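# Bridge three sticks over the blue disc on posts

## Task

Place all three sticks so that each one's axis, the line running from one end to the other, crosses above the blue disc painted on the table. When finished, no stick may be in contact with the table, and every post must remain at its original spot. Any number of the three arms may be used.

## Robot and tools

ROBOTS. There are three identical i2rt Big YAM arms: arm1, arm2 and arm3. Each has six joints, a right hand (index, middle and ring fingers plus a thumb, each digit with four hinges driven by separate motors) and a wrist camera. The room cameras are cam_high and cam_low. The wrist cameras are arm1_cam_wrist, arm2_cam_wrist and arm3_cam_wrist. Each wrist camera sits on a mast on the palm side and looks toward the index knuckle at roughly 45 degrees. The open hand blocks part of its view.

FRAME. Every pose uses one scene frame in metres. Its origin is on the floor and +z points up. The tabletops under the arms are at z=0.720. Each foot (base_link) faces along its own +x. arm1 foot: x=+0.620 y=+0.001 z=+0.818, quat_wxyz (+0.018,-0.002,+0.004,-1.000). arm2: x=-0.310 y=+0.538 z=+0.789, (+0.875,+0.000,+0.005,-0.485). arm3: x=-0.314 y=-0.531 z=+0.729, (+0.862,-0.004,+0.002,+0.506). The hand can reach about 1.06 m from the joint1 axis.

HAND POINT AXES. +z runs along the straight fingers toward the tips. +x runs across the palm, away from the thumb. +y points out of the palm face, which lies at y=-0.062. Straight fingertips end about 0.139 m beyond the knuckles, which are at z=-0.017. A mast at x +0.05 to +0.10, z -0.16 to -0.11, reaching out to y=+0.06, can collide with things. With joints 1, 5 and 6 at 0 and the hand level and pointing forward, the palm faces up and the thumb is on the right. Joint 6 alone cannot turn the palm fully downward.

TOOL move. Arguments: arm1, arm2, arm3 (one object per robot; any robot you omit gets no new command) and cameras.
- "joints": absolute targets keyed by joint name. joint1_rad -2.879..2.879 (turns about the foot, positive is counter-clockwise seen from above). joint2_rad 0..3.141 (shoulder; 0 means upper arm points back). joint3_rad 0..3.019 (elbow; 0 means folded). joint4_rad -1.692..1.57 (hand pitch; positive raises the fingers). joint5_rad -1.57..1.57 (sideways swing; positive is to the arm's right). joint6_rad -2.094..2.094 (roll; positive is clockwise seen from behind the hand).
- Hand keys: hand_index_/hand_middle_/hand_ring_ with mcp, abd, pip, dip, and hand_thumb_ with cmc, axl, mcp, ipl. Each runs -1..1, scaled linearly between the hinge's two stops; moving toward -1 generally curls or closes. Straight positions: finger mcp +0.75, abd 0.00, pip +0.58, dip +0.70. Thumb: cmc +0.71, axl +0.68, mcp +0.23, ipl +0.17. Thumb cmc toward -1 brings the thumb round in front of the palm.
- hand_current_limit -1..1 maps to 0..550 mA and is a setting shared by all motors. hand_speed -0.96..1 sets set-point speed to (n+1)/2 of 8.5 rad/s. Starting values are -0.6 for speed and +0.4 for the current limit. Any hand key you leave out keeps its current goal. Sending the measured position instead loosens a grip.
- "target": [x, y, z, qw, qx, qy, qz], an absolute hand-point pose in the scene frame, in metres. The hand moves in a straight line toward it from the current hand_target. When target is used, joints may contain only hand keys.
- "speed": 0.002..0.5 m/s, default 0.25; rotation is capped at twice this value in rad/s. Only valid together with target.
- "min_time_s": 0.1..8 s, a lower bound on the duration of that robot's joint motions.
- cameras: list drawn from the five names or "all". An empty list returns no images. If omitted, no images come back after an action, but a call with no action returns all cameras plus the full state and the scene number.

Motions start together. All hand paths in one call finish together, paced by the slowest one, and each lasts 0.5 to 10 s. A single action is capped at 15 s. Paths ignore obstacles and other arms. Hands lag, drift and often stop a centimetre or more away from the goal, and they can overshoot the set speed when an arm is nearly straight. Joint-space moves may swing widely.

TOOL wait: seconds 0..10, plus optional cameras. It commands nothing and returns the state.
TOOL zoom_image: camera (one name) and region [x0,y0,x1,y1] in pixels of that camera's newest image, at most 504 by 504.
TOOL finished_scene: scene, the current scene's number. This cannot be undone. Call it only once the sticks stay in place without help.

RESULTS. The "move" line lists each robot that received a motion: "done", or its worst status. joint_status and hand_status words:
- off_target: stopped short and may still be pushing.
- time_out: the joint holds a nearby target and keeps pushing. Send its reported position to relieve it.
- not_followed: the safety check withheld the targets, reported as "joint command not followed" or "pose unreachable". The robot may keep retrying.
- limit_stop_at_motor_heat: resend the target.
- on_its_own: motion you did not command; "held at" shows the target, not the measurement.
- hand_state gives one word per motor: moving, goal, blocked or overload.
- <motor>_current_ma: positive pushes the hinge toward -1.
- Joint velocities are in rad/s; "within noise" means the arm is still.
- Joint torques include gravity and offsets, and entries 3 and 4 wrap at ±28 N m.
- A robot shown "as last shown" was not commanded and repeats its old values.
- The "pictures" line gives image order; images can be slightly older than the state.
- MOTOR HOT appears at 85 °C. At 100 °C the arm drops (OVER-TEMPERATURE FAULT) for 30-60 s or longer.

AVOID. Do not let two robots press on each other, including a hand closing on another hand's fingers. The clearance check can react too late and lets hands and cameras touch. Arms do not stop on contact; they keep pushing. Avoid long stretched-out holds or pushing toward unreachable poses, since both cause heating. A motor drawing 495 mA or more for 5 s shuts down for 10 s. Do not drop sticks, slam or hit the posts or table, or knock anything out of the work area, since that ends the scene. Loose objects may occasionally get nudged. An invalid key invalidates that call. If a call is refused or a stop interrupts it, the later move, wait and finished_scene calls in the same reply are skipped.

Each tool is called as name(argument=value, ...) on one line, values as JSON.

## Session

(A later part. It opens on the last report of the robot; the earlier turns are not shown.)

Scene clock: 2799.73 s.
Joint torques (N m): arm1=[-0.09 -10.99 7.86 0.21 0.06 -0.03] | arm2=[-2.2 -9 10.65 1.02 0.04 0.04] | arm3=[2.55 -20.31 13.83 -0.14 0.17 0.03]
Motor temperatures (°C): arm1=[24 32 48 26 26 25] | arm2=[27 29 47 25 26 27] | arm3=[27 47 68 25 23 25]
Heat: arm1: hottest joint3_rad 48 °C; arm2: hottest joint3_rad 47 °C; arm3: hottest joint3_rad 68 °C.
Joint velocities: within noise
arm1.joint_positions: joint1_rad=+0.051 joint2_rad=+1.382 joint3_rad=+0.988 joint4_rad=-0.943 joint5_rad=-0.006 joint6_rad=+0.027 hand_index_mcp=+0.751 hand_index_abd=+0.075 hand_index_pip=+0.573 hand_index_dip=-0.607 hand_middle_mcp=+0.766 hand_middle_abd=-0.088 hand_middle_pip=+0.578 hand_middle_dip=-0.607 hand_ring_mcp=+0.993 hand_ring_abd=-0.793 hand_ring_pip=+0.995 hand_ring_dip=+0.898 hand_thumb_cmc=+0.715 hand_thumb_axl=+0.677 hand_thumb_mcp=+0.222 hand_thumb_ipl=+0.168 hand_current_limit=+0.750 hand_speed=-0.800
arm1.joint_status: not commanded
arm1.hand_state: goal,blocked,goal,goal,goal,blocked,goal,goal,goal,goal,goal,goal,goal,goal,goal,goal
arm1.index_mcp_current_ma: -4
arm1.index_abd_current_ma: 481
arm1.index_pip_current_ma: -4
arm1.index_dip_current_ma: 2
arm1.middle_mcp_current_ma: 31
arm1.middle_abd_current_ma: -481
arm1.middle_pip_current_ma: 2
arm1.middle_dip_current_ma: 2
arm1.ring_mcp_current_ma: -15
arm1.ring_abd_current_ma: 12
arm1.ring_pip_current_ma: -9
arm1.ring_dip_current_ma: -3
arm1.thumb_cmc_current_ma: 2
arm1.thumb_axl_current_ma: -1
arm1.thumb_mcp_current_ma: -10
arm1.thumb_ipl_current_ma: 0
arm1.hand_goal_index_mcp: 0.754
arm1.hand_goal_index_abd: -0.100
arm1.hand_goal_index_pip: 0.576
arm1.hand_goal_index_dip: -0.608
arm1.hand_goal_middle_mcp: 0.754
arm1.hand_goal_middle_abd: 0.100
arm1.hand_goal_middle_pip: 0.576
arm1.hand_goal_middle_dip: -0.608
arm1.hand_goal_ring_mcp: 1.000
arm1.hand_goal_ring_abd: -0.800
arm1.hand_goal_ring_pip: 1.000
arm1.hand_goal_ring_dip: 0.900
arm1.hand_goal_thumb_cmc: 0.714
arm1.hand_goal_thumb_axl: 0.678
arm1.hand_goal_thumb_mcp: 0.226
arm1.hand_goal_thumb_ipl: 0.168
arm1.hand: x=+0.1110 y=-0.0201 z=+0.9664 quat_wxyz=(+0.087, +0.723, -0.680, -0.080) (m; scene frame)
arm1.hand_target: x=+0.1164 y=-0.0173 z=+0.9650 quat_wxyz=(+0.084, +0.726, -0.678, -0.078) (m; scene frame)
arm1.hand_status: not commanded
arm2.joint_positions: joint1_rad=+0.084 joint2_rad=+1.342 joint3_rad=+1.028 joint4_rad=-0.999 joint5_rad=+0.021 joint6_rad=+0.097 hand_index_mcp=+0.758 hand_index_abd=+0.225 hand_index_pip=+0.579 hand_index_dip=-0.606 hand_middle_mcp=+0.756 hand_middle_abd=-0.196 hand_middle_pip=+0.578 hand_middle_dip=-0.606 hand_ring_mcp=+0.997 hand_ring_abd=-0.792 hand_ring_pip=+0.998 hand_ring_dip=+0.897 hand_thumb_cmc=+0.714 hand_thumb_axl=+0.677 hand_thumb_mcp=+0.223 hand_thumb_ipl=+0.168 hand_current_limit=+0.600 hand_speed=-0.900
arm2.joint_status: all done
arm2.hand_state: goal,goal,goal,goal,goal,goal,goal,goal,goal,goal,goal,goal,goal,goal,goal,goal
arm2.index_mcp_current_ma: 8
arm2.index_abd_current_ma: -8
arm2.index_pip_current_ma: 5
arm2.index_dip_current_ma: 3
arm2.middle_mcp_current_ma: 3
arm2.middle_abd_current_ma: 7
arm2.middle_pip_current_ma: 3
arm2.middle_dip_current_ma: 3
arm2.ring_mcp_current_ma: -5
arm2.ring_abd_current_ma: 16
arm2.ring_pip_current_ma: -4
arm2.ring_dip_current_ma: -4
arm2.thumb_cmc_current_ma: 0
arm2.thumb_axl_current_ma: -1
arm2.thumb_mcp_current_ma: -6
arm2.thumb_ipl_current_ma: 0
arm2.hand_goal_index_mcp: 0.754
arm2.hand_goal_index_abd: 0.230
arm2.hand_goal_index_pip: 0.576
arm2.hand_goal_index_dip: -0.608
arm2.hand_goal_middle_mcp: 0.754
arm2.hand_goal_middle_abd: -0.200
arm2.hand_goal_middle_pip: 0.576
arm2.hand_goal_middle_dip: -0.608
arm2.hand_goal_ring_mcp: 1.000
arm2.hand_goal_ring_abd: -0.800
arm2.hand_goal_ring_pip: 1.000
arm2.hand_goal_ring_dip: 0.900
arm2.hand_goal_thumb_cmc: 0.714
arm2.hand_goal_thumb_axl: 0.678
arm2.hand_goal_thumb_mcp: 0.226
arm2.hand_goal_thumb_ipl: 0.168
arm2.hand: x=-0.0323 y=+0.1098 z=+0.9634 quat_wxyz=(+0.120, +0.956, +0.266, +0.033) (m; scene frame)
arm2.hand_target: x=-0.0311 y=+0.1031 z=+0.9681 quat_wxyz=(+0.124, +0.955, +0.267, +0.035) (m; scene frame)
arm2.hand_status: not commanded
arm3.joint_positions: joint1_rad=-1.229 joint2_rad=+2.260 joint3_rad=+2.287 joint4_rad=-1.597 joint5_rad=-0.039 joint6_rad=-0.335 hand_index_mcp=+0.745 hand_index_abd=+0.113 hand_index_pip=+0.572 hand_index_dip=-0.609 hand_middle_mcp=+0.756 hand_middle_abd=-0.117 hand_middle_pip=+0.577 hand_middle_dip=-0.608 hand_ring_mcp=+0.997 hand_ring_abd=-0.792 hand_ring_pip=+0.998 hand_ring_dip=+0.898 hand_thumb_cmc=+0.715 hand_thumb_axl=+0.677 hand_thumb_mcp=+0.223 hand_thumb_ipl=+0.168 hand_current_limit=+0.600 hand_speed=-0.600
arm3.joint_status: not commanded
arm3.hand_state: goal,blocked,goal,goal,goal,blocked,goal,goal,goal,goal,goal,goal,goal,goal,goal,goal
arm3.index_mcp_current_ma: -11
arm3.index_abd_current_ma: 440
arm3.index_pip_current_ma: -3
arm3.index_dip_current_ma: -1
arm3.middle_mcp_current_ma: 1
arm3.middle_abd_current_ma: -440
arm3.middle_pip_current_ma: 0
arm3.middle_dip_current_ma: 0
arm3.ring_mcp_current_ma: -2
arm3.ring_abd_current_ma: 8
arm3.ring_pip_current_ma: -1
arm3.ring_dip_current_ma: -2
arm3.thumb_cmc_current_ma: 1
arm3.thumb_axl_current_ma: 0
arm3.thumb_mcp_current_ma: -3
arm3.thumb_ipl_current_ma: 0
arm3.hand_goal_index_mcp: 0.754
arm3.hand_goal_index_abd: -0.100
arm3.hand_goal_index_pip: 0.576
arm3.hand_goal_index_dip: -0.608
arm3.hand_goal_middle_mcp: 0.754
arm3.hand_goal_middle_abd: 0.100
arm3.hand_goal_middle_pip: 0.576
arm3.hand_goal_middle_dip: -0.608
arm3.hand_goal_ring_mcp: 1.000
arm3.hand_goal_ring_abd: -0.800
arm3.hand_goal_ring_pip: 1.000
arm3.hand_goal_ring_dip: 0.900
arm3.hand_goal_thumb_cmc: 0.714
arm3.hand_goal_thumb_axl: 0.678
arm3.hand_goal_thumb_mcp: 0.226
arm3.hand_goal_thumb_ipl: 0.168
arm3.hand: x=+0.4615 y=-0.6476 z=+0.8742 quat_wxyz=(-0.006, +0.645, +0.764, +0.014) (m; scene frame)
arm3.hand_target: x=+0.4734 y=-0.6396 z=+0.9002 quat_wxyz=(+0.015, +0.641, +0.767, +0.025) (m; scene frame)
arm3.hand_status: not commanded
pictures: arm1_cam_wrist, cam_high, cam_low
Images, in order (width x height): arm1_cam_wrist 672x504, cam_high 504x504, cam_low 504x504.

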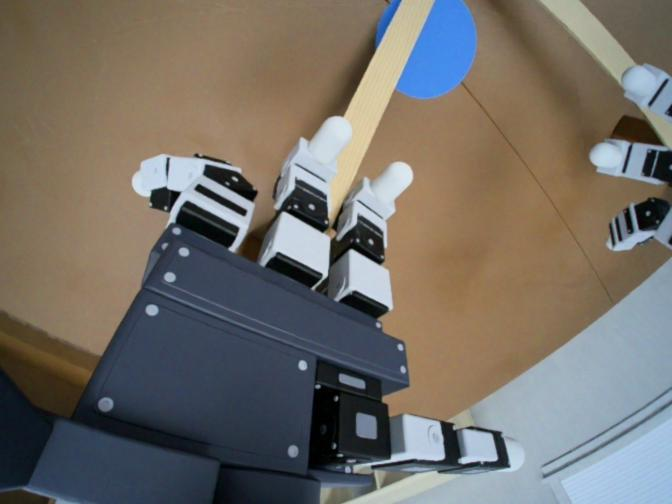

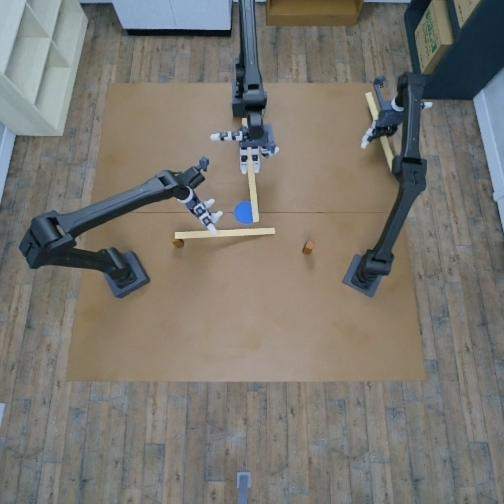

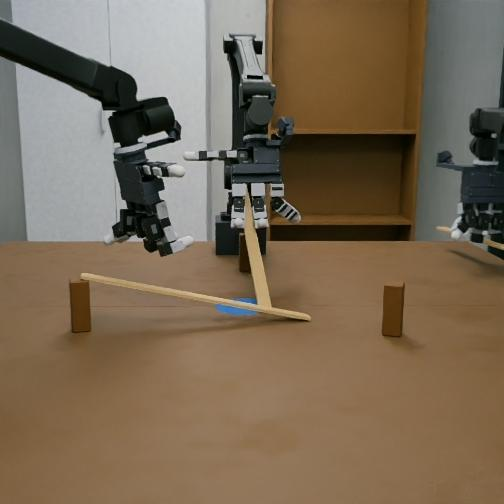

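move(arm1={"target": [0.1280, -0.017, 0.895, -0.0834, -0.7260, 0.6782, 0.0779], "speed": 0.06, "joints": {"hand_current_limit": 0.3}}, cameras=["arm1_cam_wrist", "cam_high", "cam_low"])

zoom_image(camera="cam_low", region=[200, 180, 330, 330])

zoom_image(camera="cam_high", region=[150, 120, 280, 250])

Scene clock: 2833.40 s.
Joint torques (N m): arm1=[0.21 -9 7.13 1.29 0.14 0.01] | arm2=[-2.32 -8.94 10.66 1.07 0.05 0.04] | arm3=[2.37 -19.96 13.72 -0.09 0.18 0.02]
Motor temperatures (°C): arm1=[24 32 48 26 26 25] | arm2=[27 29 47 25 26 27] | arm3=[27 47 69 25 23 25]
Heat: arm1: hottest joint3_rad 48 °C; arm2: hottest joint3_rad 47 °C; arm3: hottest joint3_rad 69 °C.
move: arm1 done
Joint velocities: within noise
arm1.joint_positions: joint1_rad=+0.051 joint2_rad=+1.427 joint3_rad=+0.847 joint4_rad=-0.760 joint5_rad=-0.006 joint6_rad=+0.027 hand_index_mcp=+0.746 hand_index_abd=+0.075 hand_index_pip=+0.567 hand_index_dip=-0.607 hand_middle_mcp=+0.761 hand_middle_abd=-0.088 hand_middle_pip=+0.575 hand_middle_dip=-0.607 hand_ring_mcp=+0.993 hand_ring_abd=-0.793 hand_ring_pip=+0.995 hand_ring_dip=+0.898 hand_thumb_cmc=+0.715 hand_thumb_axl=+0.677 hand_thumb_mcp=+0.222 hand_thumb_ipl=+0.168 hand_current_limit=+0.300 hand_speed=-0.800
arm1.joint_status: all done
arm1.hand_state: goal,blocked,goal,goal,goal,blocked,goal,goal,goal,goal,goal,goal,goal,goal,goal,goal
arm1.index_mcp_current_ma: -17
arm1.index_abd_current_ma: 358
arm1.index_pip_current_ma: -18
arm1.index_dip_current_ma: 2
arm1.middle_mcp_current_ma: 15
arm1.middle_abd_current_ma: -357
arm1.middle_pip_current_ma: -1
arm1.middle_dip_current_ma: 2
arm1.ring_mcp_current_ma: -15
arm1.ring_abd_current_ma: 12
arm1.ring_pip_current_ma: -9
arm1.ring_dip_current_ma: -3
arm1.thumb_cmc_current_ma: 2
arm1.thumb_axl_current_ma: -1
arm1.thumb_mcp_current_ma: -10
arm1.thumb_ipl_current_ma: 0
arm1.hand_goal_index_mcp: 0.754
arm1.hand_goal_index_abd: -0.100
arm1.hand_goal_index_pip: 0.576
arm1.hand_goal_index_dip: -0.608
arm1.hand_goal_middle_mcp: 0.754
arm1.hand_goal_middle_abd: 0.100
arm1.hand_goal_middle_pip: 0.576
arm1.hand_goal_middle_dip: -0.608
arm1.hand_goal_ring_mcp: 1.000
arm1.hand_goal_ring_abd: -0.800
arm1.hand_goal_ring_pip: 1.000
arm1.hand_goal_ring_dip: 0.900
arm1.hand_goal_thumb_cmc: 0.714
arm1.hand_goal_thumb_axl: 0.678
arm1.hand_goal_thumb_mcp: 0.226
arm1.hand_goal_thumb_ipl: 0.168
arm1.hand: x=+0.1271 y=-0.0181 z=+0.9033 quat_wxyz=(+0.086, +0.724, -0.680, -0.079) (m; scene frame)
arm1.hand_target: x=+0.1284 y=-0.0170 z=+0.8948 quat_wxyz=(+0.083, +0.726, -0.678, -0.077) (m; scene frame)
arm1.hand_status: done (0.008 m and 0.5 deg from the pose sent, 0.073 m and 0.6 deg at the start)
arm2, arm3: as last shown
pictures: arm1_cam_wrist, cam_high, cam_low
Images, in order (width x height): arm1_cam_wrist 672x504, cam_high 504x504, cam_low 504x504.

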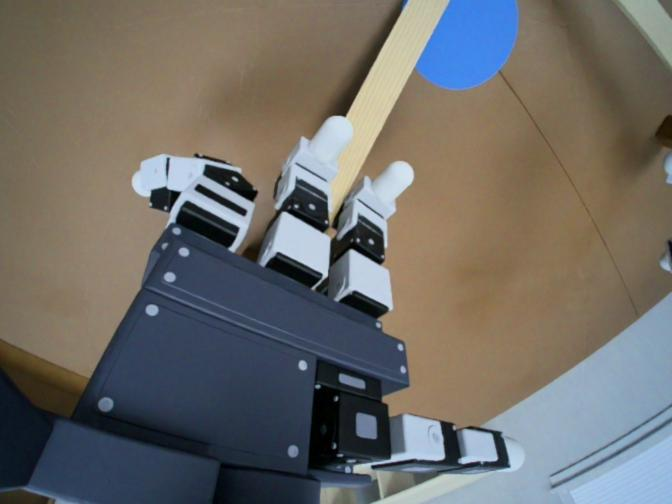

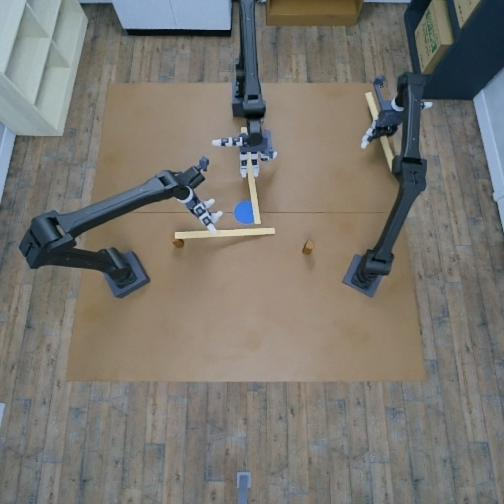

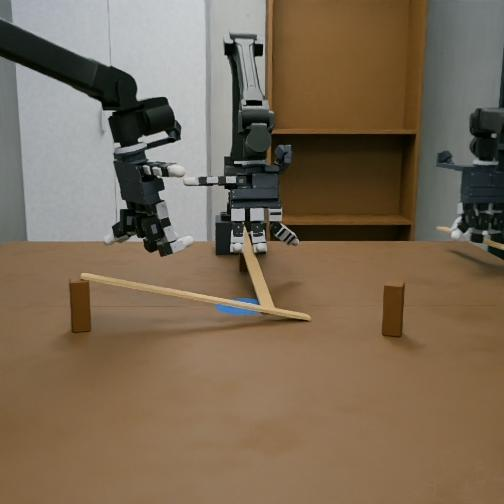

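Scaled by 3.360 from the camera's 504x504 image, which has a finer 720x720 frame.

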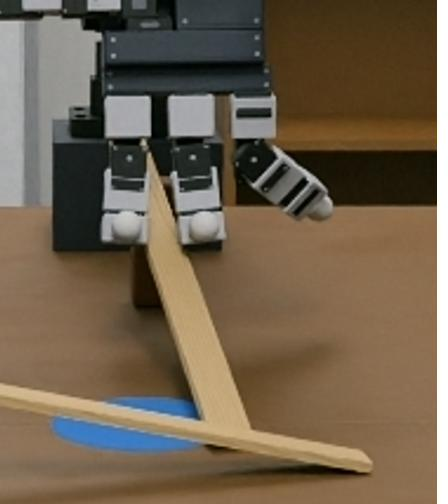

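Scaled by 3.877 from the camera's 504x504 image, which has a finer 720x720 frame.

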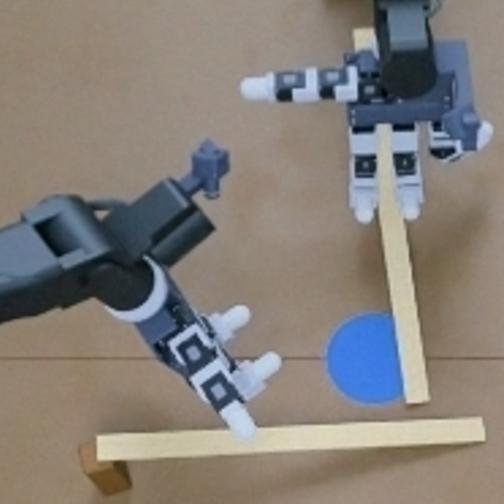

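move(arm1={"target": [0.1280, -0.011, 0.893, -0.0783, -0.6813, 0.7231, 0.0831], "speed": 0.06}, cameras=["cam_high", "cam_low"])

zoom_image(camera="cam_low", region=[200, 180, 330, 330])

zoom_image(camera="cam_high", region=[150, 120, 280, 250])

Scene clock: 2854.70 s.
Joint torques (N m): arm1=[1.14 -9.11 7.64 1.2 0.27 0.24] | arm2=[-2.14 -8.82 10.65 1.09 0.04 0.04] | arm3=[2.32 -20.07 13.64 -0.12 0.17 0.07]
Motor temperatures (°C): arm1=[24 33 47 27 26 25] | arm2=[27 29 47 25 26 27] | arm3=[27 47 69 25 23 25]
Heat: arm1: hottest joint3_rad 47 °C; arm2: hottest joint3_rad 47 °C; arm3: hottest joint3_rad 69 °C.
move: arm1 done
Joint velocities: within noise
arm1.joint_positions: joint1_rad=+0.065 joint2_rad=+1.437 joint3_rad=+0.847 joint4_rad=-0.754 joint5_rad=+0.026 joint6_rad=+0.147 hand_index_mcp=+0.746 hand_index_abd=+0.075 hand_index_pip=+0.567 hand_index_dip=-0.607 hand_middle_mcp=+0.761 hand_middle_abd=-0.088 hand_middle_pip=+0.576 hand_middle_dip=-0.607 hand_ring_mcp=+0.993 hand_ring_abd=-0.793 hand_ring_pip=+0.995 hand_ring_dip=+0.898 hand_thumb_cmc=+0.715 hand_thumb_axl=+0.677 hand_thumb_mcp=+0.222 hand_thumb_ipl=+0.168 hand_current_limit=+0.300 hand_speed=-0.800
arm1.joint_status: not commanded
arm1.hand_state: goal,blocked,goal,goal,goal,blocked,goal,goal,goal,goal,goal,goal,goal,goal,goal,goal
arm1.index_mcp_current_ma: -17
arm1.index_abd_current_ma: 358
arm1.index_pip_current_ma: -18
arm1.index_dip_current_ma: 2
arm1.middle_mcp_current_ma: 15
arm1.middle_abd_current_ma: -357
arm1.middle_pip_current_ma: 0
arm1.middle_dip_current_ma: 2
arm1.ring_mcp_current_ma: -15
arm1.ring_abd_current_ma: 12
arm1.ring_pip_current_ma: -9
arm1.ring_dip_current_ma: -3
arm1.thumb_cmc_current_ma: 2
arm1.thumb_axl_current_ma: -1
arm1.thumb_mcp_current_ma: -10
arm1.thumb_ipl_current_ma: 0
arm1.hand_goal_index_mcp: 0.754
arm1.hand_goal_index_abd: -0.100
arm1.hand_goal_index_pip: 0.576
arm1.hand_goal_index_dip: -0.608
arm1.hand_goal_middle_mcp: 0.754
arm1.hand_goal_middle_abd: 0.100
arm1.hand_goal_middle_pip: 0.576
arm1.hand_goal_middle_dip: -0.608
arm1.hand_goal_ring_mcp: 1.000
arm1.hand_goal_ring_abd: -0.800
arm1.hand_goal_ring_pip: 1.000
arm1.hand_goal_ring_dip: 0.900
arm1.hand_goal_thumb_cmc: 0.714
arm1.hand_goal_thumb_axl: 0.678
arm1.hand_goal_thumb_mcp: 0.226
arm1.hand_goal_thumb_ipl: 0.168
arm1.hand: x=+0.1287 y=-0.0092 z=+0.8996 quat_wxyz=(+0.080, +0.685, -0.719, -0.084) (m; scene frame)
arm1.hand_target: x=+0.1278 y=-0.0113 z=+0.8934 quat_wxyz=(+0.079, +0.682, -0.722, -0.084) (m; scene frame)
arm1.hand_status: done (0.007 m and 0.7 deg from the pose sent, 0.013 m and 7.0 deg at the start)
arm2, arm3: as last shown
pictures: cam_high, cam_low
Images, in order (width x height): cam_high 504x504, cam_low 504x504.

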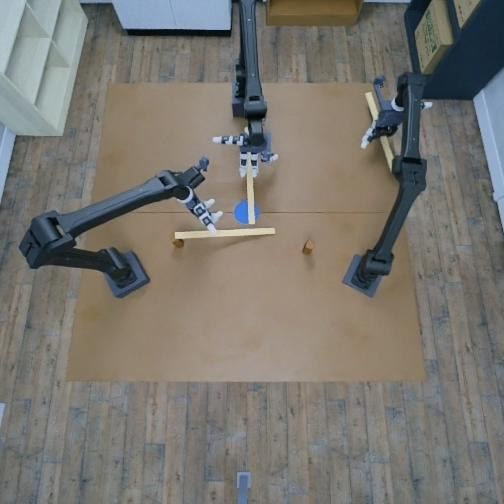

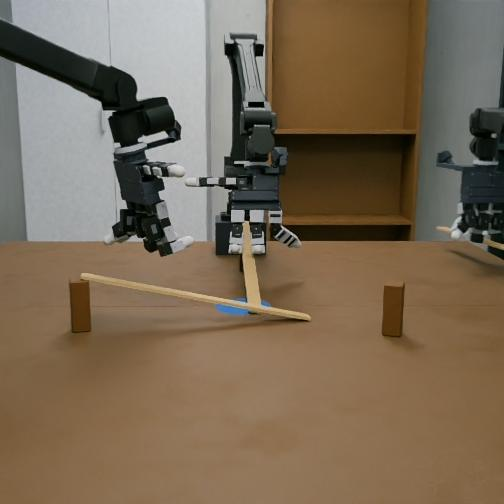

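Scaled by 3.360 from the camera's 504x504 image, which has a finer 720x720 frame.

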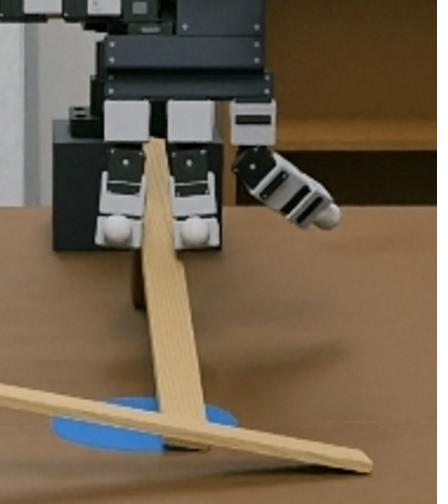

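Scaled by 3.877 from the camera's 504x504 image, which has a finer 720x720 frame.

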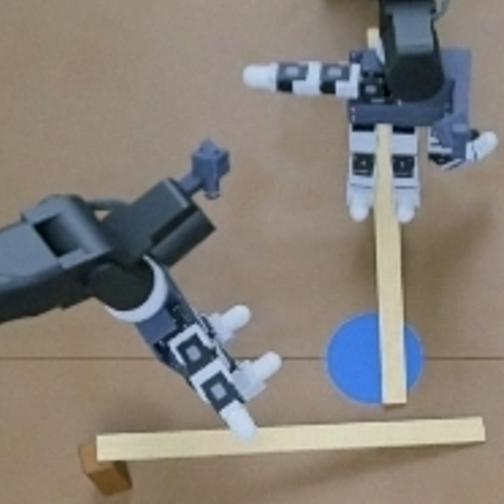

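move(arm1={"target": [0.1280, -0.022, 0.873, -0.0783, -0.6813, 0.7231, 0.0831], "speed": 0.05}, cameras=["cam_high", "cam_low"])

zoom_image(camera="cam_low", region=[200, 180, 330, 330])

zoom_image(camera="cam_high", region=[200, 110, 280, 190])

Scene clock: 2861.03 s.
Joint torques (N m): arm1=[1.73 -8.41 6.23 1.17 0.12 0.23] | arm2=[-2.32 -8.82 10.65 1.1 0.04 0.04] | arm3=[2.26 -20.13 13.59 -0.24 0.18 0.02]
Motor temperatures (°C): arm1=[24 33 47 27 26 25] | arm2=[27 29 47 25 26 27] | arm3=[27 47 69 25 23 25]
Heat: arm1: hottest joint3_rad 47 °C; arm2: hottest joint3_rad 47 °C; arm3: hottest joint3_rad 69 °C.
move: arm1 off_target
Joint velocities: within noise
arm1.joint_positions: joint1_rad=+0.094 joint2_rad=+1.463 joint3_rad=+0.843 joint4_rad=-0.696 joint5_rad=+0.040 joint6_rad=+0.184 hand_index_mcp=+0.748 hand_index_abd=+0.075 hand_index_pip=+0.569 hand_index_dip=-0.607 hand_middle_mcp=+0.760 hand_middle_abd=-0.088 hand_middle_pip=+0.579 hand_middle_dip=-0.607 hand_ring_mcp=+0.993 hand_ring_abd=-0.793 hand_ring_pip=+0.995 hand_ring_dip=+0.898 hand_thumb_cmc=+0.715 hand_thumb_axl=+0.677 hand_thumb_mcp=+0.222 hand_thumb_ipl=+0.168 hand_current_limit=+0.300 hand_speed=-0.800
arm1.joint_status: not commanded
arm1.hand_state: goal,blocked,goal,goal,goal,blocked,goal,goal,goal,goal,goal,goal,goal,goal,goal,goal
arm1.index_mcp_current_ma: -12
arm1.index_abd_current_ma: 357
arm1.index_pip_current_ma: -14
arm1.index_dip_current_ma: 2
arm1.middle_mcp_current_ma: 13
arm1.middle_abd_current_ma: -357
arm1.middle_pip_current_ma: 4
arm1.middle_dip_current_ma: 2
arm1.ring_mcp_current_ma: -15
arm1.ring_abd_current_ma: 12
arm1.ring_pip_current_ma: -9
arm1.ring_dip_current_ma: -3
arm1.thumb_cmc_current_ma: 2
arm1.thumb_axl_current_ma: -1
arm1.thumb_mcp_current_ma: -10
arm1.thumb_ipl_current_ma: 0
arm1.hand_goal_index_mcp: 0.754
arm1.hand_goal_index_abd: -0.100
arm1.hand_goal_index_pip: 0.576
arm1.hand_goal_index_dip: -0.608
arm1.hand_goal_middle_mcp: 0.754
arm1.hand_goal_middle_abd: 0.100
arm1.hand_goal_middle_pip: 0.576
arm1.hand_goal_middle_dip: -0.608
arm1.hand_goal_ring_mcp: 1.000
arm1.hand_goal_ring_abd: -0.800
arm1.hand_goal_ring_pip: 1.000
arm1.hand_goal_ring_dip: 0.900
arm1.hand_goal_thumb_cmc: 0.714
arm1.hand_goal_thumb_axl: 0.678
arm1.hand_goal_thumb_mcp: 0.226
arm1.hand_goal_thumb_ipl: 0.168
arm1.hand: x=+0.1204 y=-0.0191 z=+0.8937 quat_wxyz=(+0.090, +0.680, -0.721, -0.095) (m; scene frame)
arm1.hand_target: x=+0.1288 y=-0.0210 z=+0.8736 quat_wxyz=(+0.077, +0.680, -0.724, -0.084) (m; scene frame)
arm1.hand_status: off_target (0.022 m and 1.9 deg from the pose sent, 0.030 m and 0.7 deg at the start)
arm2, arm3: as last shown
pictures: cam_high, cam_low
Images, in order (width x height): cam_high 504x504, cam_low 504x504.

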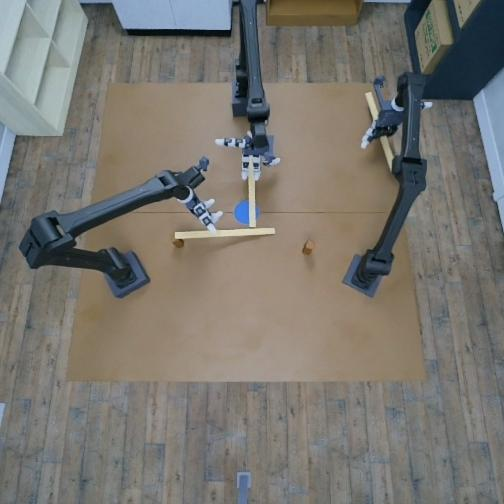

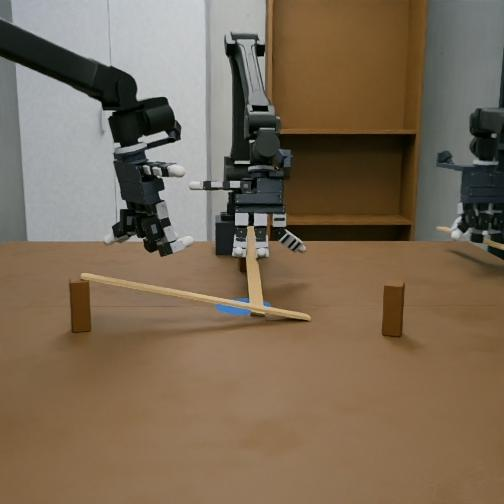

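Scaled by 3.360 from the camera's 504x504 image, which has a finer 720x720 frame.

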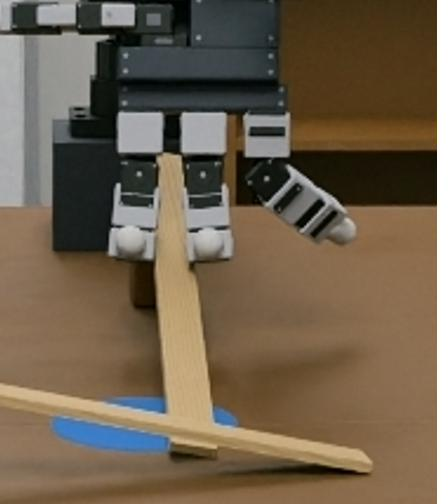

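Scaled by 6.300 from the camera's 504x504 image, which has a finer 720x720 frame.

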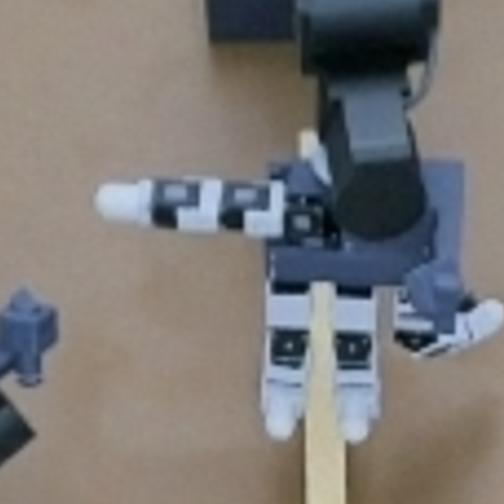

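move(arm1={"target": [0.1210, -0.0195, 0.888, -0.0783, -0.6813, 0.7231, 0.0831], "speed": 0.05})

move(arm1={"joints": {"hand_index_abd": 0.2, "hand_middle_abd": -0.2, "hand_speed": -0.85, "hand_current_limit": 0.7}}, cameras=["arm1_cam_wrist", "cam_high", "cam_low"])

zoom_image(camera="cam_low", region=[200, 180, 330, 330])

zoom_image(camera="cam_high", region=[200, 110, 280, 190])

Scene clock: 2873.37 s.
Joint torques (N m): arm1=[0.38 -9.17 9.02 -0.47 -0.01 0.12] | arm2=[-2.08 -8.7 10.63 1.07 0.04 0.04] | arm3=[2.55 -20.19 13.52 -0.14 0.15 0.03]
Motor temperatures (°C): arm1=[24 32 46 27 26 25] | arm2=[27 29 46 25 26 27] | arm3=[27 47 69 25 23 25]
Heat: arm1: hottest joint3_rad 46 °C; arm2: hottest joint3_rad 46 °C; arm3: hottest joint3_rad 69 °C.
move: arm1 done
Joint velocities: within noise
arm1.joint_positions: joint1_rad=+0.094 joint2_rad=+1.463 joint3_rad=+0.843 joint4_rad=-0.703 joint5_rad=+0.037 joint6_rad=+0.179 hand_index_mcp=+0.739 hand_index_abd=+0.075 hand_index_pip=+0.569 hand_index_dip=-0.607 hand_middle_mcp=+0.751 hand_middle_abd=-0.088 hand_middle_pip=+0.578 hand_middle_dip=-0.607 hand_ring_mcp=+0.993 hand_ring_abd=-0.793 hand_ring_pip=+0.995 hand_ring_dip=+0.898 hand_thumb_cmc=+0.715 hand_thumb_axl=+0.677 hand_thumb_mcp=+0.222 hand_thumb_ipl=+0.168 hand_current_limit=+0.300 hand_speed=-0.800
arm1.joint_status: not commanded
arm1.hand_state: goal,blocked,goal,goal,goal,blocked,goal,goal,goal,goal,goal,goal,goal,goal,goal,goal
arm1.index_mcp_current_ma: -38
arm1.index_abd_current_ma: 358
arm1.index_pip_current_ma: -14
arm1.index_dip_current_ma: 1
arm1.middle_mcp_current_ma: -5
arm1.middle_abd_current_ma: -357
arm1.middle_pip_current_ma: 3
arm1.middle_dip_current_ma: 2
arm1.ring_mcp_current_ma: -15
arm1.ring_abd_current_ma: 12
arm1.ring_pip_current_ma: -9
arm1.ring_dip_current_ma: -3
arm1.thumb_cmc_current_ma: 2
arm1.thumb_axl_current_ma: -1
arm1.thumb_mcp_current_ma: -10
arm1.thumb_ipl_current_ma: 0
arm1.hand_goal_index_mcp: 0.754
arm1.hand_goal_index_abd: -0.100
arm1.hand_goal_index_pip: 0.576
arm1.hand_goal_index_dip: -0.608
arm1.hand_goal_middle_mcp: 0.754
arm1.hand_goal_middle_abd: 0.100
arm1.hand_goal_middle_pip: 0.576
arm1.hand_goal_middle_dip: -0.608
arm1.hand_goal_ring_mcp: 1.000
arm1.hand_goal_ring_abd: -0.800
arm1.hand_goal_ring_pip: 1.000
arm1.hand_goal_ring_dip: 0.900
arm1.hand_goal_thumb_cmc: 0.714
arm1.hand_goal_thumb_axl: 0.678
arm1.hand_goal_thumb_mcp: 0.226
arm1.hand_goal_thumb_ipl: 0.168
arm1.hand: x=+0.1220 y=-0.0198 z=+0.8925 quat_wxyz=(+0.087, +0.683, -0.720, -0.092) (m; scene frame)
arm1.hand_target: x=+0.1210 y=-0.0201 z=+0.8881 quat_wxyz=(+0.079, +0.683, -0.721, -0.083) (m; scene frame)
arm1.hand_status: done (0.005 m and 1.5 deg from the pose sent, 0.006 m and 1.9 deg at the start)
arm2, arm3: as last shown
pictures: none

Scene clock: 2874.27 s.
Joint torques (N m): arm1=[0.32 -9.11 8.99 -0.02 0.1 0.11] | arm2=[-2.26 -8.82 10.65 1.1 0.04 0.04] | arm3=[2.67 -19.96 13.57 -0.06 0.17 0.03]
Motor temperatures (°C): arm1=[24 32 46 27 26 25] | arm2=[27 29 46 25 26 27] | arm3=[27 47 69 25 23 25]
Heat: arm1: hottest joint3_rad 46 °C; arm2: hottest joint3_rad 46 °C; arm3: hottest joint3_rad 69 °C.
move: arm1 done
Joint velocities: within noise
arm1.joint_positions: joint1_rad=+0.094 joint2_rad=+1.463 joint3_rad=+0.843 joint4_rad=-0.714 joint5_rad=+0.033 joint6_rad=+0.184 hand_index_mcp=+0.753 hand_index_abd=+0.195 hand_index_pip=+0.574 hand_index_dip=-0.607 hand_middle_mcp=+0.749 hand_middle_abd=-0.198 hand_middle_pip=+0.574 hand_middle_dip=-0.607 hand_ring_mcp=+0.993 hand_ring_abd=-0.793 hand_ring_pip=+0.995 hand_ring_dip=+0.898 hand_thumb_cmc=+0.715 hand_thumb_axl=+0.677 hand_thumb_mcp=+0.222 hand_thumb_ipl=+0.168 hand_current_limit=+0.700 hand_speed=-0.850
arm1.joint_status: all done
arm1.hand_state: goal,goal,goal,goal,goal,goal,goal,goal,goal,goal,goal,goal,goal,goal,goal,goal
arm1.index_mcp_current_ma: -1
arm1.index_abd_current_ma: -7
arm1.index_pip_current_ma: -4
arm1.index_dip_current_ma: 1
arm1.middle_mcp_current_ma: -9
arm1.middle_abd_current_ma: 2
arm1.middle_pip_current_ma: -4
arm1.middle_dip_current_ma: 2
arm1.ring_mcp_current_ma: -15
arm1.ring_abd_current_ma: 12
arm1.ring_pip_current_ma: -8
arm1.ring_dip_current_ma: -3
arm1.thumb_cmc_current_ma: 2
arm1.thumb_axl_current_ma: -1
arm1.thumb_mcp_current_ma: -10
arm1.thumb_ipl_current_ma: 0
arm1.hand_goal_index_mcp: 0.754
arm1.hand_goal_index_abd: 0.200
arm1.hand_goal_index_pip: 0.576
arm1.hand_goal_index_dip: -0.608
arm1.hand_goal_middle_mcp: 0.754
arm1.hand_goal_middle_abd: -0.200
arm1.hand_goal_middle_pip: 0.576
arm1.hand_goal_middle_dip: -0.608
arm1.hand_goal_ring_mcp: 1.000
arm1.hand_goal_ring_abd: -0.800
arm1.hand_goal_ring_pip: 1.000
arm1.hand_goal_ring_dip: 0.900
arm1.hand_goal_thumb_cmc: 0.714
arm1.hand_goal_thumb_axl: 0.678
arm1.hand_goal_thumb_mcp: 0.226
arm1.hand_goal_thumb_ipl: 0.168
arm1.hand: x=+0.1245 y=-0.0199 z=+0.8908 quat_wxyz=(+0.084, +0.682, -0.721, -0.087) (m; scene frame)
arm1.hand_target: x=+0.1213 y=-0.0200 z=+0.8880 quat_wxyz=(+0.079, +0.681, -0.723, -0.082) (m; scene frame)
arm1.hand_status: not commanded
arm2, arm3: as last shown
pictures: arm1_cam_wrist, cam_high, cam_low
Images, in order (width x height): arm1_cam_wrist 672x504, cam_high 504x504, cam_low 504x504.

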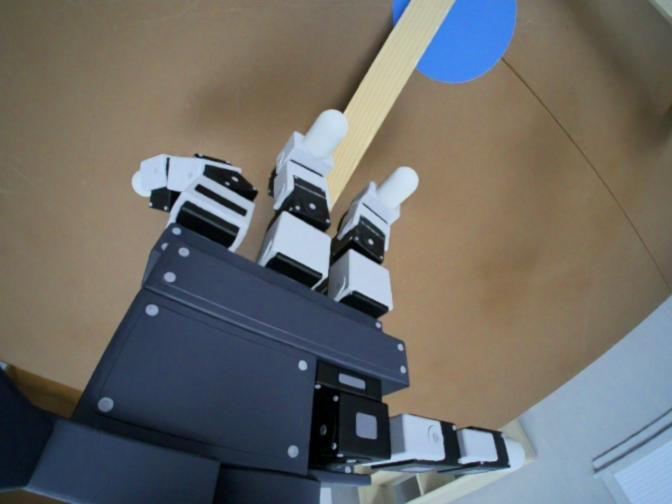

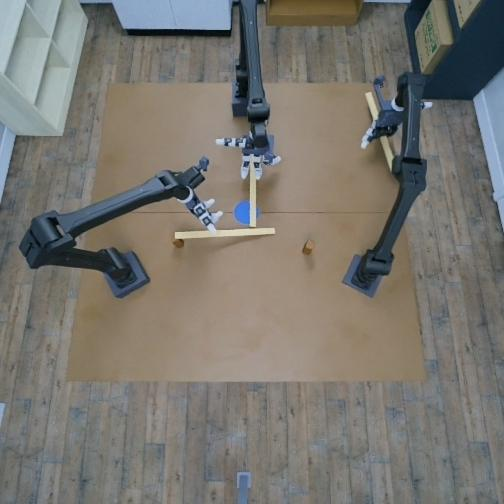

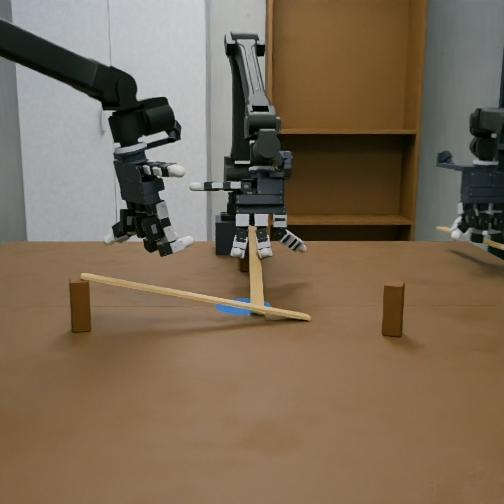

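Scaled by 3.360 from the camera's 504x504 image, which has a finer 720x720 frame.

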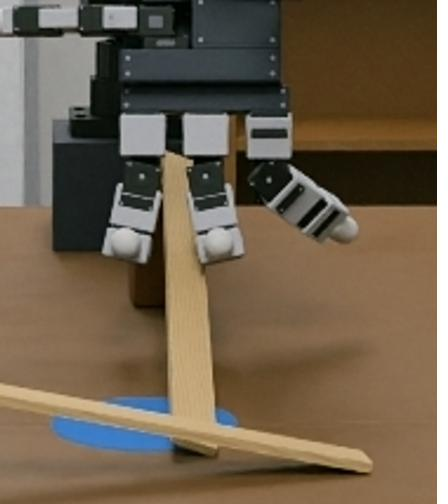

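Scaled by 6.300 from the camera's 504x504 image, which has a finer 720x720 frame.

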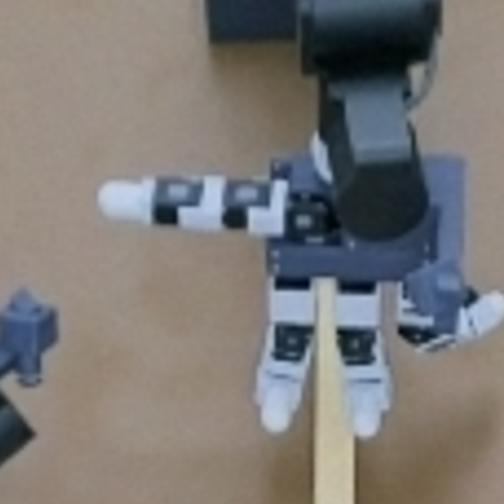

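zoom_image(camera="cam_high", region=[220, 195, 290, 265])

zoom_image(camera="cam_low", region=[230, 270, 320, 340])

zoom_image(camera="cam_high", region=[150, 190, 220, 260])

Scaled by 7.200 from the camera's 504x504 image, which has a finer 720x720 frame.

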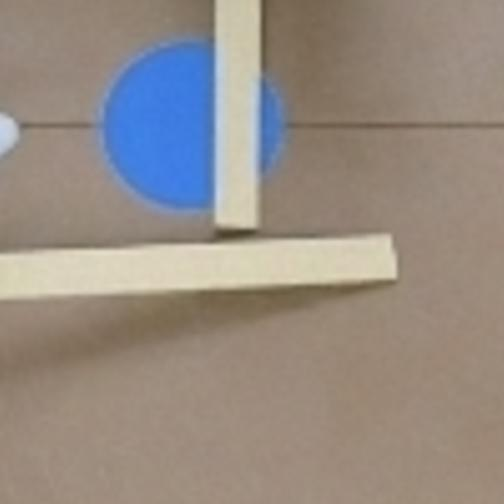

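Scaled by 5.600 from the camera's 504x504 image, which has a finer 720x720 frame.

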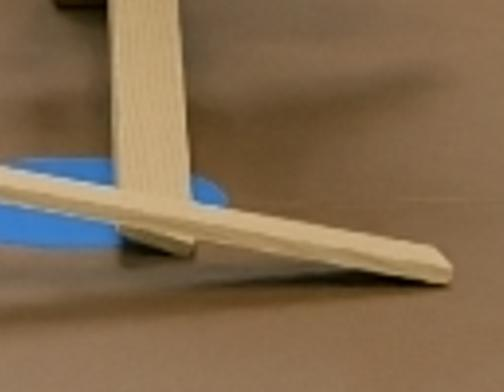

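Scaled by 7.200 from the camera's 504x504 image, which has a finer 720x720 frame.

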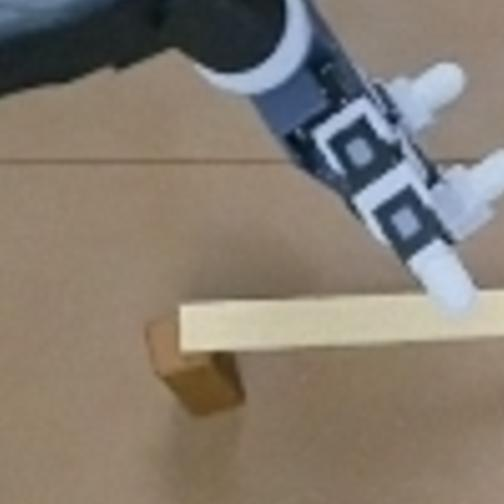

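move(arm2={"target": [-0.112, 0.004, 0.905, -0.1043, 0.9925, 0.0633, -0.0067], "speed": 0.1}, cameras=["arm2_cam_wrist", "cam_high", "cam_low"])

zoom_image(camera="cam_high", region=[160, 140, 280, 260])

Scene clock: 2918.93 s.
Joint torques (N m): arm1=[0.44 -9.05 8.99 -0.08 0.11 0.11] | arm2=[-2.08 -14.33 12.75 -0.34 -0.04 0.24] | arm3=[2.08 -19.84 13.7 -0.17 0.17 0.06]
Motor temperatures (°C): arm1=[24 32 46 26 26 25] | arm2=[27 29 47 25 26 27] | arm3=[27 47 69 25 23 25]
Heat: arm1: hottest joint3_rad 46 °C; arm2: hottest joint3_rad 47 °C; arm3: hottest joint3_rad 69 °C.
move: arm2 off_target
Joint velocities: within noise
arm1, arm3: as last shown
arm2.joint_positions: joint1_rad=-0.135 joint2_rad=+1.784 joint3_rad=+1.468 joint4_rad=-1.457 joint5_rad=-0.062 joint6_rad=+0.261 hand_index_mcp=+0.753 hand_index_abd=+0.225 hand_index_pip=+0.578 hand_index_dip=-0.606 hand_middle_mcp=+0.753 hand_middle_abd=-0.196 hand_middle_pip=+0.578 hand_middle_dip=-0.606 hand_ring_mcp=+0.996 hand_ring_abd=-0.792 hand_ring_pip=+0.998 hand_ring_dip=+0.897 hand_thumb_cmc=+0.714 hand_thumb_axl=+0.677 hand_thumb_mcp=+0.223 hand_thumb_ipl=+0.168 hand_current_limit=+0.600 hand_speed=-0.900
arm2.joint_status: not commanded
arm2.hand_state: goal,goal,goal,goal,goal,goal,goal,goal,goal,goal,goal,goal,goal,goal,goal,goal
arm2.index_mcp_current_ma: -1
arm2.index_abd_current_ma: -8
arm2.index_pip_current_ma: 4
arm2.index_dip_current_ma: 3
arm2.middle_mcp_current_ma: -1
arm2.middle_abd_current_ma: 7
arm2.middle_pip_current_ma: 3
arm2.middle_dip_current_ma: 3
arm2.ring_mcp_current_ma: -7
arm2.ring_abd_current_ma: 16
arm2.ring_pip_current_ma: -4
arm2.ring_dip_current_ma: -4
arm2.thumb_cmc_current_ma: 0
arm2.thumb_axl_current_ma: -1
arm2.thumb_mcp_current_ma: -6
arm2.thumb_ipl_current_ma: 0
arm2.hand_goal_index_mcp: 0.754
arm2.hand_goal_index_abd: 0.230
arm2.hand_goal_index_pip: 0.576
arm2.hand_goal_index_dip: -0.608
arm2.hand_goal_middle_mcp: 0.754
arm2.hand_goal_middle_abd: -0.200
arm2.hand_goal_middle_pip: 0.576
arm2.hand_goal_middle_dip: -0.608
arm2.hand_goal_ring_mcp: 1.000
arm2.hand_goal_ring_abd: -0.800
arm2.hand_goal_ring_pip: 1.000
arm2.hand_goal_ring_dip: 0.900
arm2.hand_goal_thumb_cmc: 0.714
arm2.hand_goal_thumb_axl: 0.678
arm2.hand_goal_thumb_mcp: 0.226
arm2.hand_goal_thumb_ipl: 0.168
arm2.hand: x=-0.1118 y=+0.0172 z=+0.8922 quat_wxyz=(-0.108, +0.991, +0.077, -0.009) (m; scene frame)
arm2.hand_target: x=-0.1093 y=+0.0013 z=+0.9065 quat_wxyz=(-0.095, +0.993, +0.069, -0.004) (m; scene frame)
arm2.hand_status: off_target (0.018 m and 1.6 deg from the pose sent, 0.145 m and 35.4 deg at the start)
pictures: arm2_cam_wrist, cam_high, cam_low
Images, in order (width x height): arm2_cam_wrist 672x504, cam_high 504x504, cam_low 504x504.

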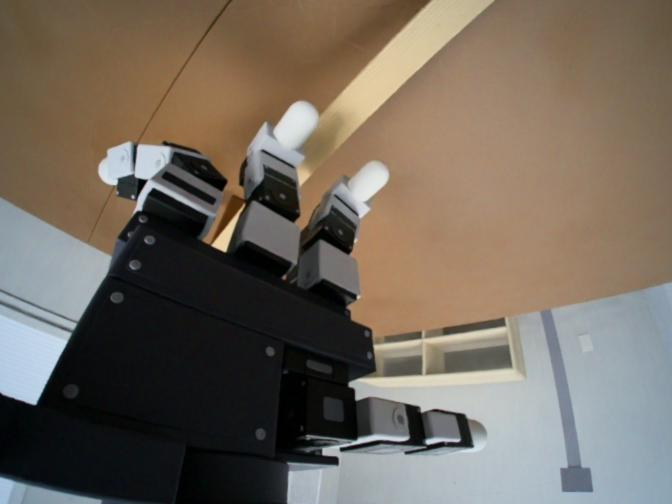

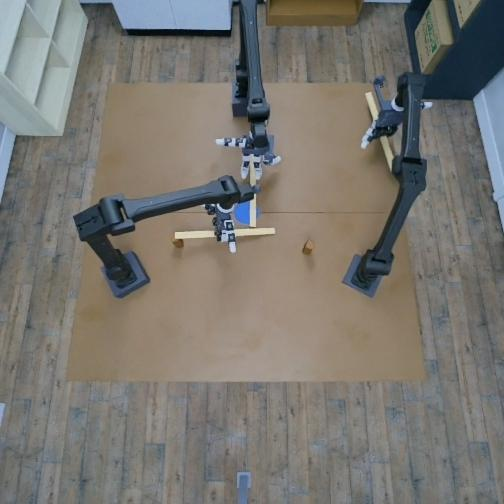

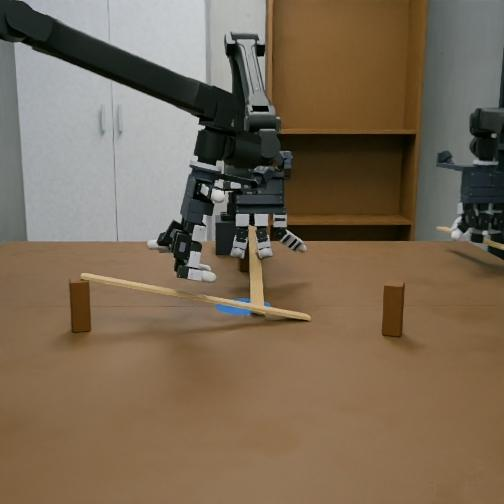

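Scaled by 4.200 from the camera's 504x504 image, which has a finer 720x720 frame.

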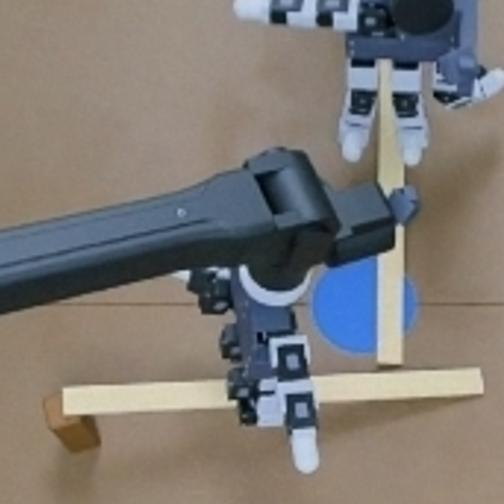

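move(arm2={"target": [-0.1115, 0.002, 0.858, -0.1130, 0.9915, 0.0633, -0.0072], "speed": 0.05}, cameras=["arm2_cam_wrist", "cam_high", "cam_low"])

zoom_image(camera="arm2_cam_wrist", region=[200, 50, 450, 300])

zoom_image(camera="cam_low", region=[130, 200, 250, 320])

Scene clock: 2931.07 s.
Joint torques (N m): arm1=[0.32 -9.05 9.01 -0.03 0.11 0.11] | arm2=[-2.26 -14.97 8.92 0.47 -0.05 0.26] | arm3=[2.26 -20.6 13.5 -0.28 0.14 0.01]
Motor temperatures (°C): arm1=[24 32 47 26 26 25] | arm2=[27 30 46 25 26 27] | arm3=[27 48 69 25 23 25]
Heat: arm1: hottest joint3_rad 47 °C; arm2: hottest joint3_rad 46 °C; arm3: hottest joint3_rad 69 °C.
move: arm2 done
Joint velocities: within noise
arm1, arm3: as last shown
arm2.joint_positions: joint1_rad=-0.138 joint2_rad=+1.845 joint3_rad=+1.468 joint4_rad=-1.416 joint5_rad=-0.068 joint6_rad=+0.268 hand_index_mcp=+0.753 hand_index_abd=+0.225 hand_index_pip=+0.578 hand_index_dip=-0.606 hand_middle_mcp=+0.753 hand_middle_abd=-0.196 hand_middle_pip=+0.578 hand_middle_dip=-0.606 hand_ring_mcp=+0.996 hand_ring_abd=-0.792 hand_ring_pip=+0.998 hand_ring_dip=+0.897 hand_thumb_cmc=+0.714 hand_thumb_axl=+0.677 hand_thumb_mcp=+0.223 hand_thumb_ipl=+0.168 hand_current_limit=+0.600 hand_speed=-0.900
arm2.joint_status: not commanded
arm2.hand_state: goal,goal,goal,goal,goal,goal,goal,goal,goal,goal,goal,goal,goal,goal,goal,goal
arm2.index_mcp_current_ma: -1
arm2.index_abd_current_ma: -8
arm2.index_pip_current_ma: 4
arm2.index_dip_current_ma: 3
arm2.middle_mcp_current_ma: -1
arm2.middle_abd_current_ma: 6
arm2.middle_pip_current_ma: 3
arm2.middle_dip_current_ma: 3
arm2.ring_mcp_current_ma: -7
arm2.ring_abd_current_ma: 16
arm2.ring_pip_current_ma: -4
arm2.ring_dip_current_ma: -4
arm2.thumb_cmc_current_ma: 0
arm2.thumb_axl_current_ma: -1
arm2.thumb_mcp_current_ma: -6
arm2.thumb_ipl_current_ma: 0
arm2.hand_goal_index_mcp: 0.754
arm2.hand_goal_index_abd: 0.230
arm2.hand_goal_index_pip: 0.576
arm2.hand_goal_index_dip: -0.608
arm2.hand_goal_middle_mcp: 0.754
arm2.hand_goal_middle_abd: -0.200
arm2.hand_goal_middle_pip: 0.576
arm2.hand_goal_middle_dip: -0.608
arm2.hand_goal_ring_mcp: 1.000
arm2.hand_goal_ring_abd: -0.800
arm2.hand_goal_ring_pip: 1.000
arm2.hand_goal_ring_dip: 0.900
arm2.hand_goal_thumb_cmc: 0.714
arm2.hand_goal_thumb_axl: 0.678
arm2.hand_goal_thumb_mcp: 0.226
arm2.hand_goal_thumb_ipl: 0.168
arm2.hand: x=-0.1096 y=+0.0097 z=+0.8600 quat_wxyz=(-0.118, +0.990, +0.072, -0.010) (m; scene frame)
arm2.hand_target: x=-0.1117 y=+0.0022 z=+0.8580 quat_wxyz=(-0.113, +0.992, +0.063, -0.007) (m; scene frame)
arm2.hand_status: done (0.008 m and 1.2 deg from the pose sent, 0.037 m and 1.7 deg at the start)
pictures: arm2_cam_wrist, cam_high, cam_low
Images, in order (width x height): arm2_cam_wrist 672x504, cam_high 504x504, cam_low 504x504.

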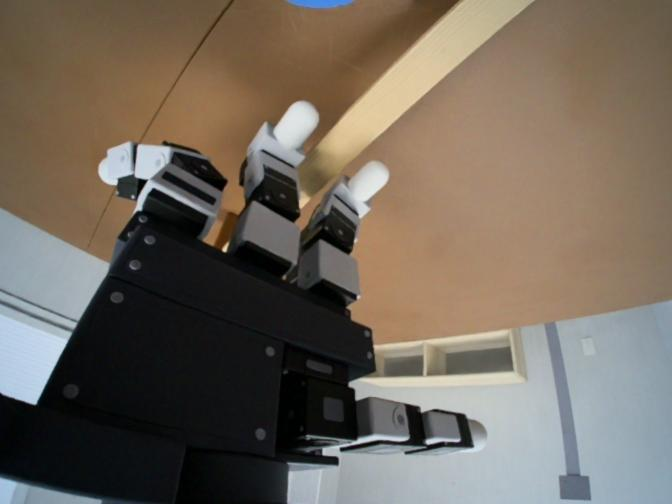

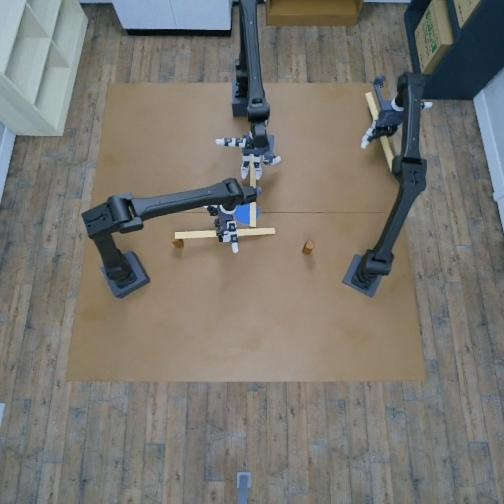

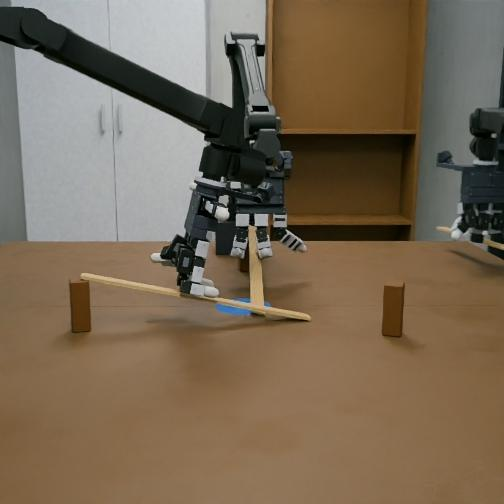

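Scaled by 2.016 from the camera's 672x504 image, which has a finer 960x720 frame.

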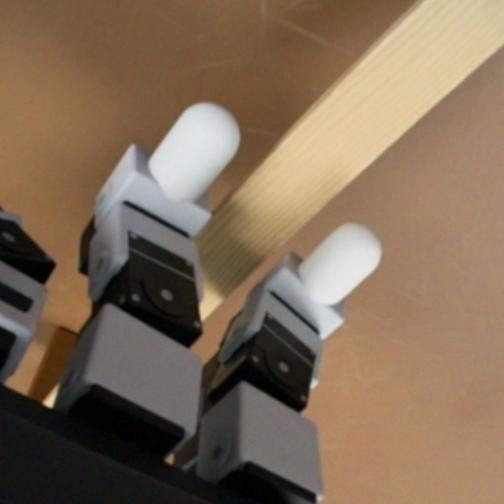

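Scaled by 4.200 from the camera's 504x504 image, which has a finer 720x720 frame.

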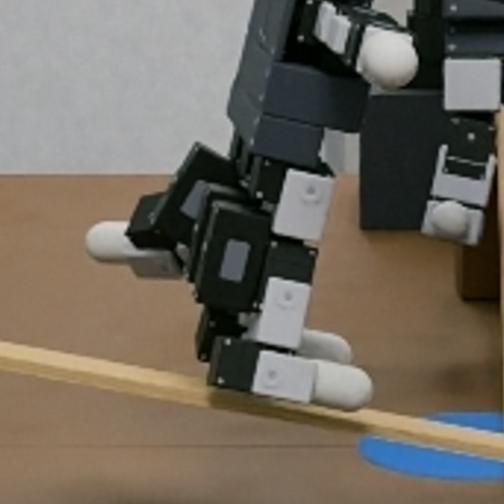

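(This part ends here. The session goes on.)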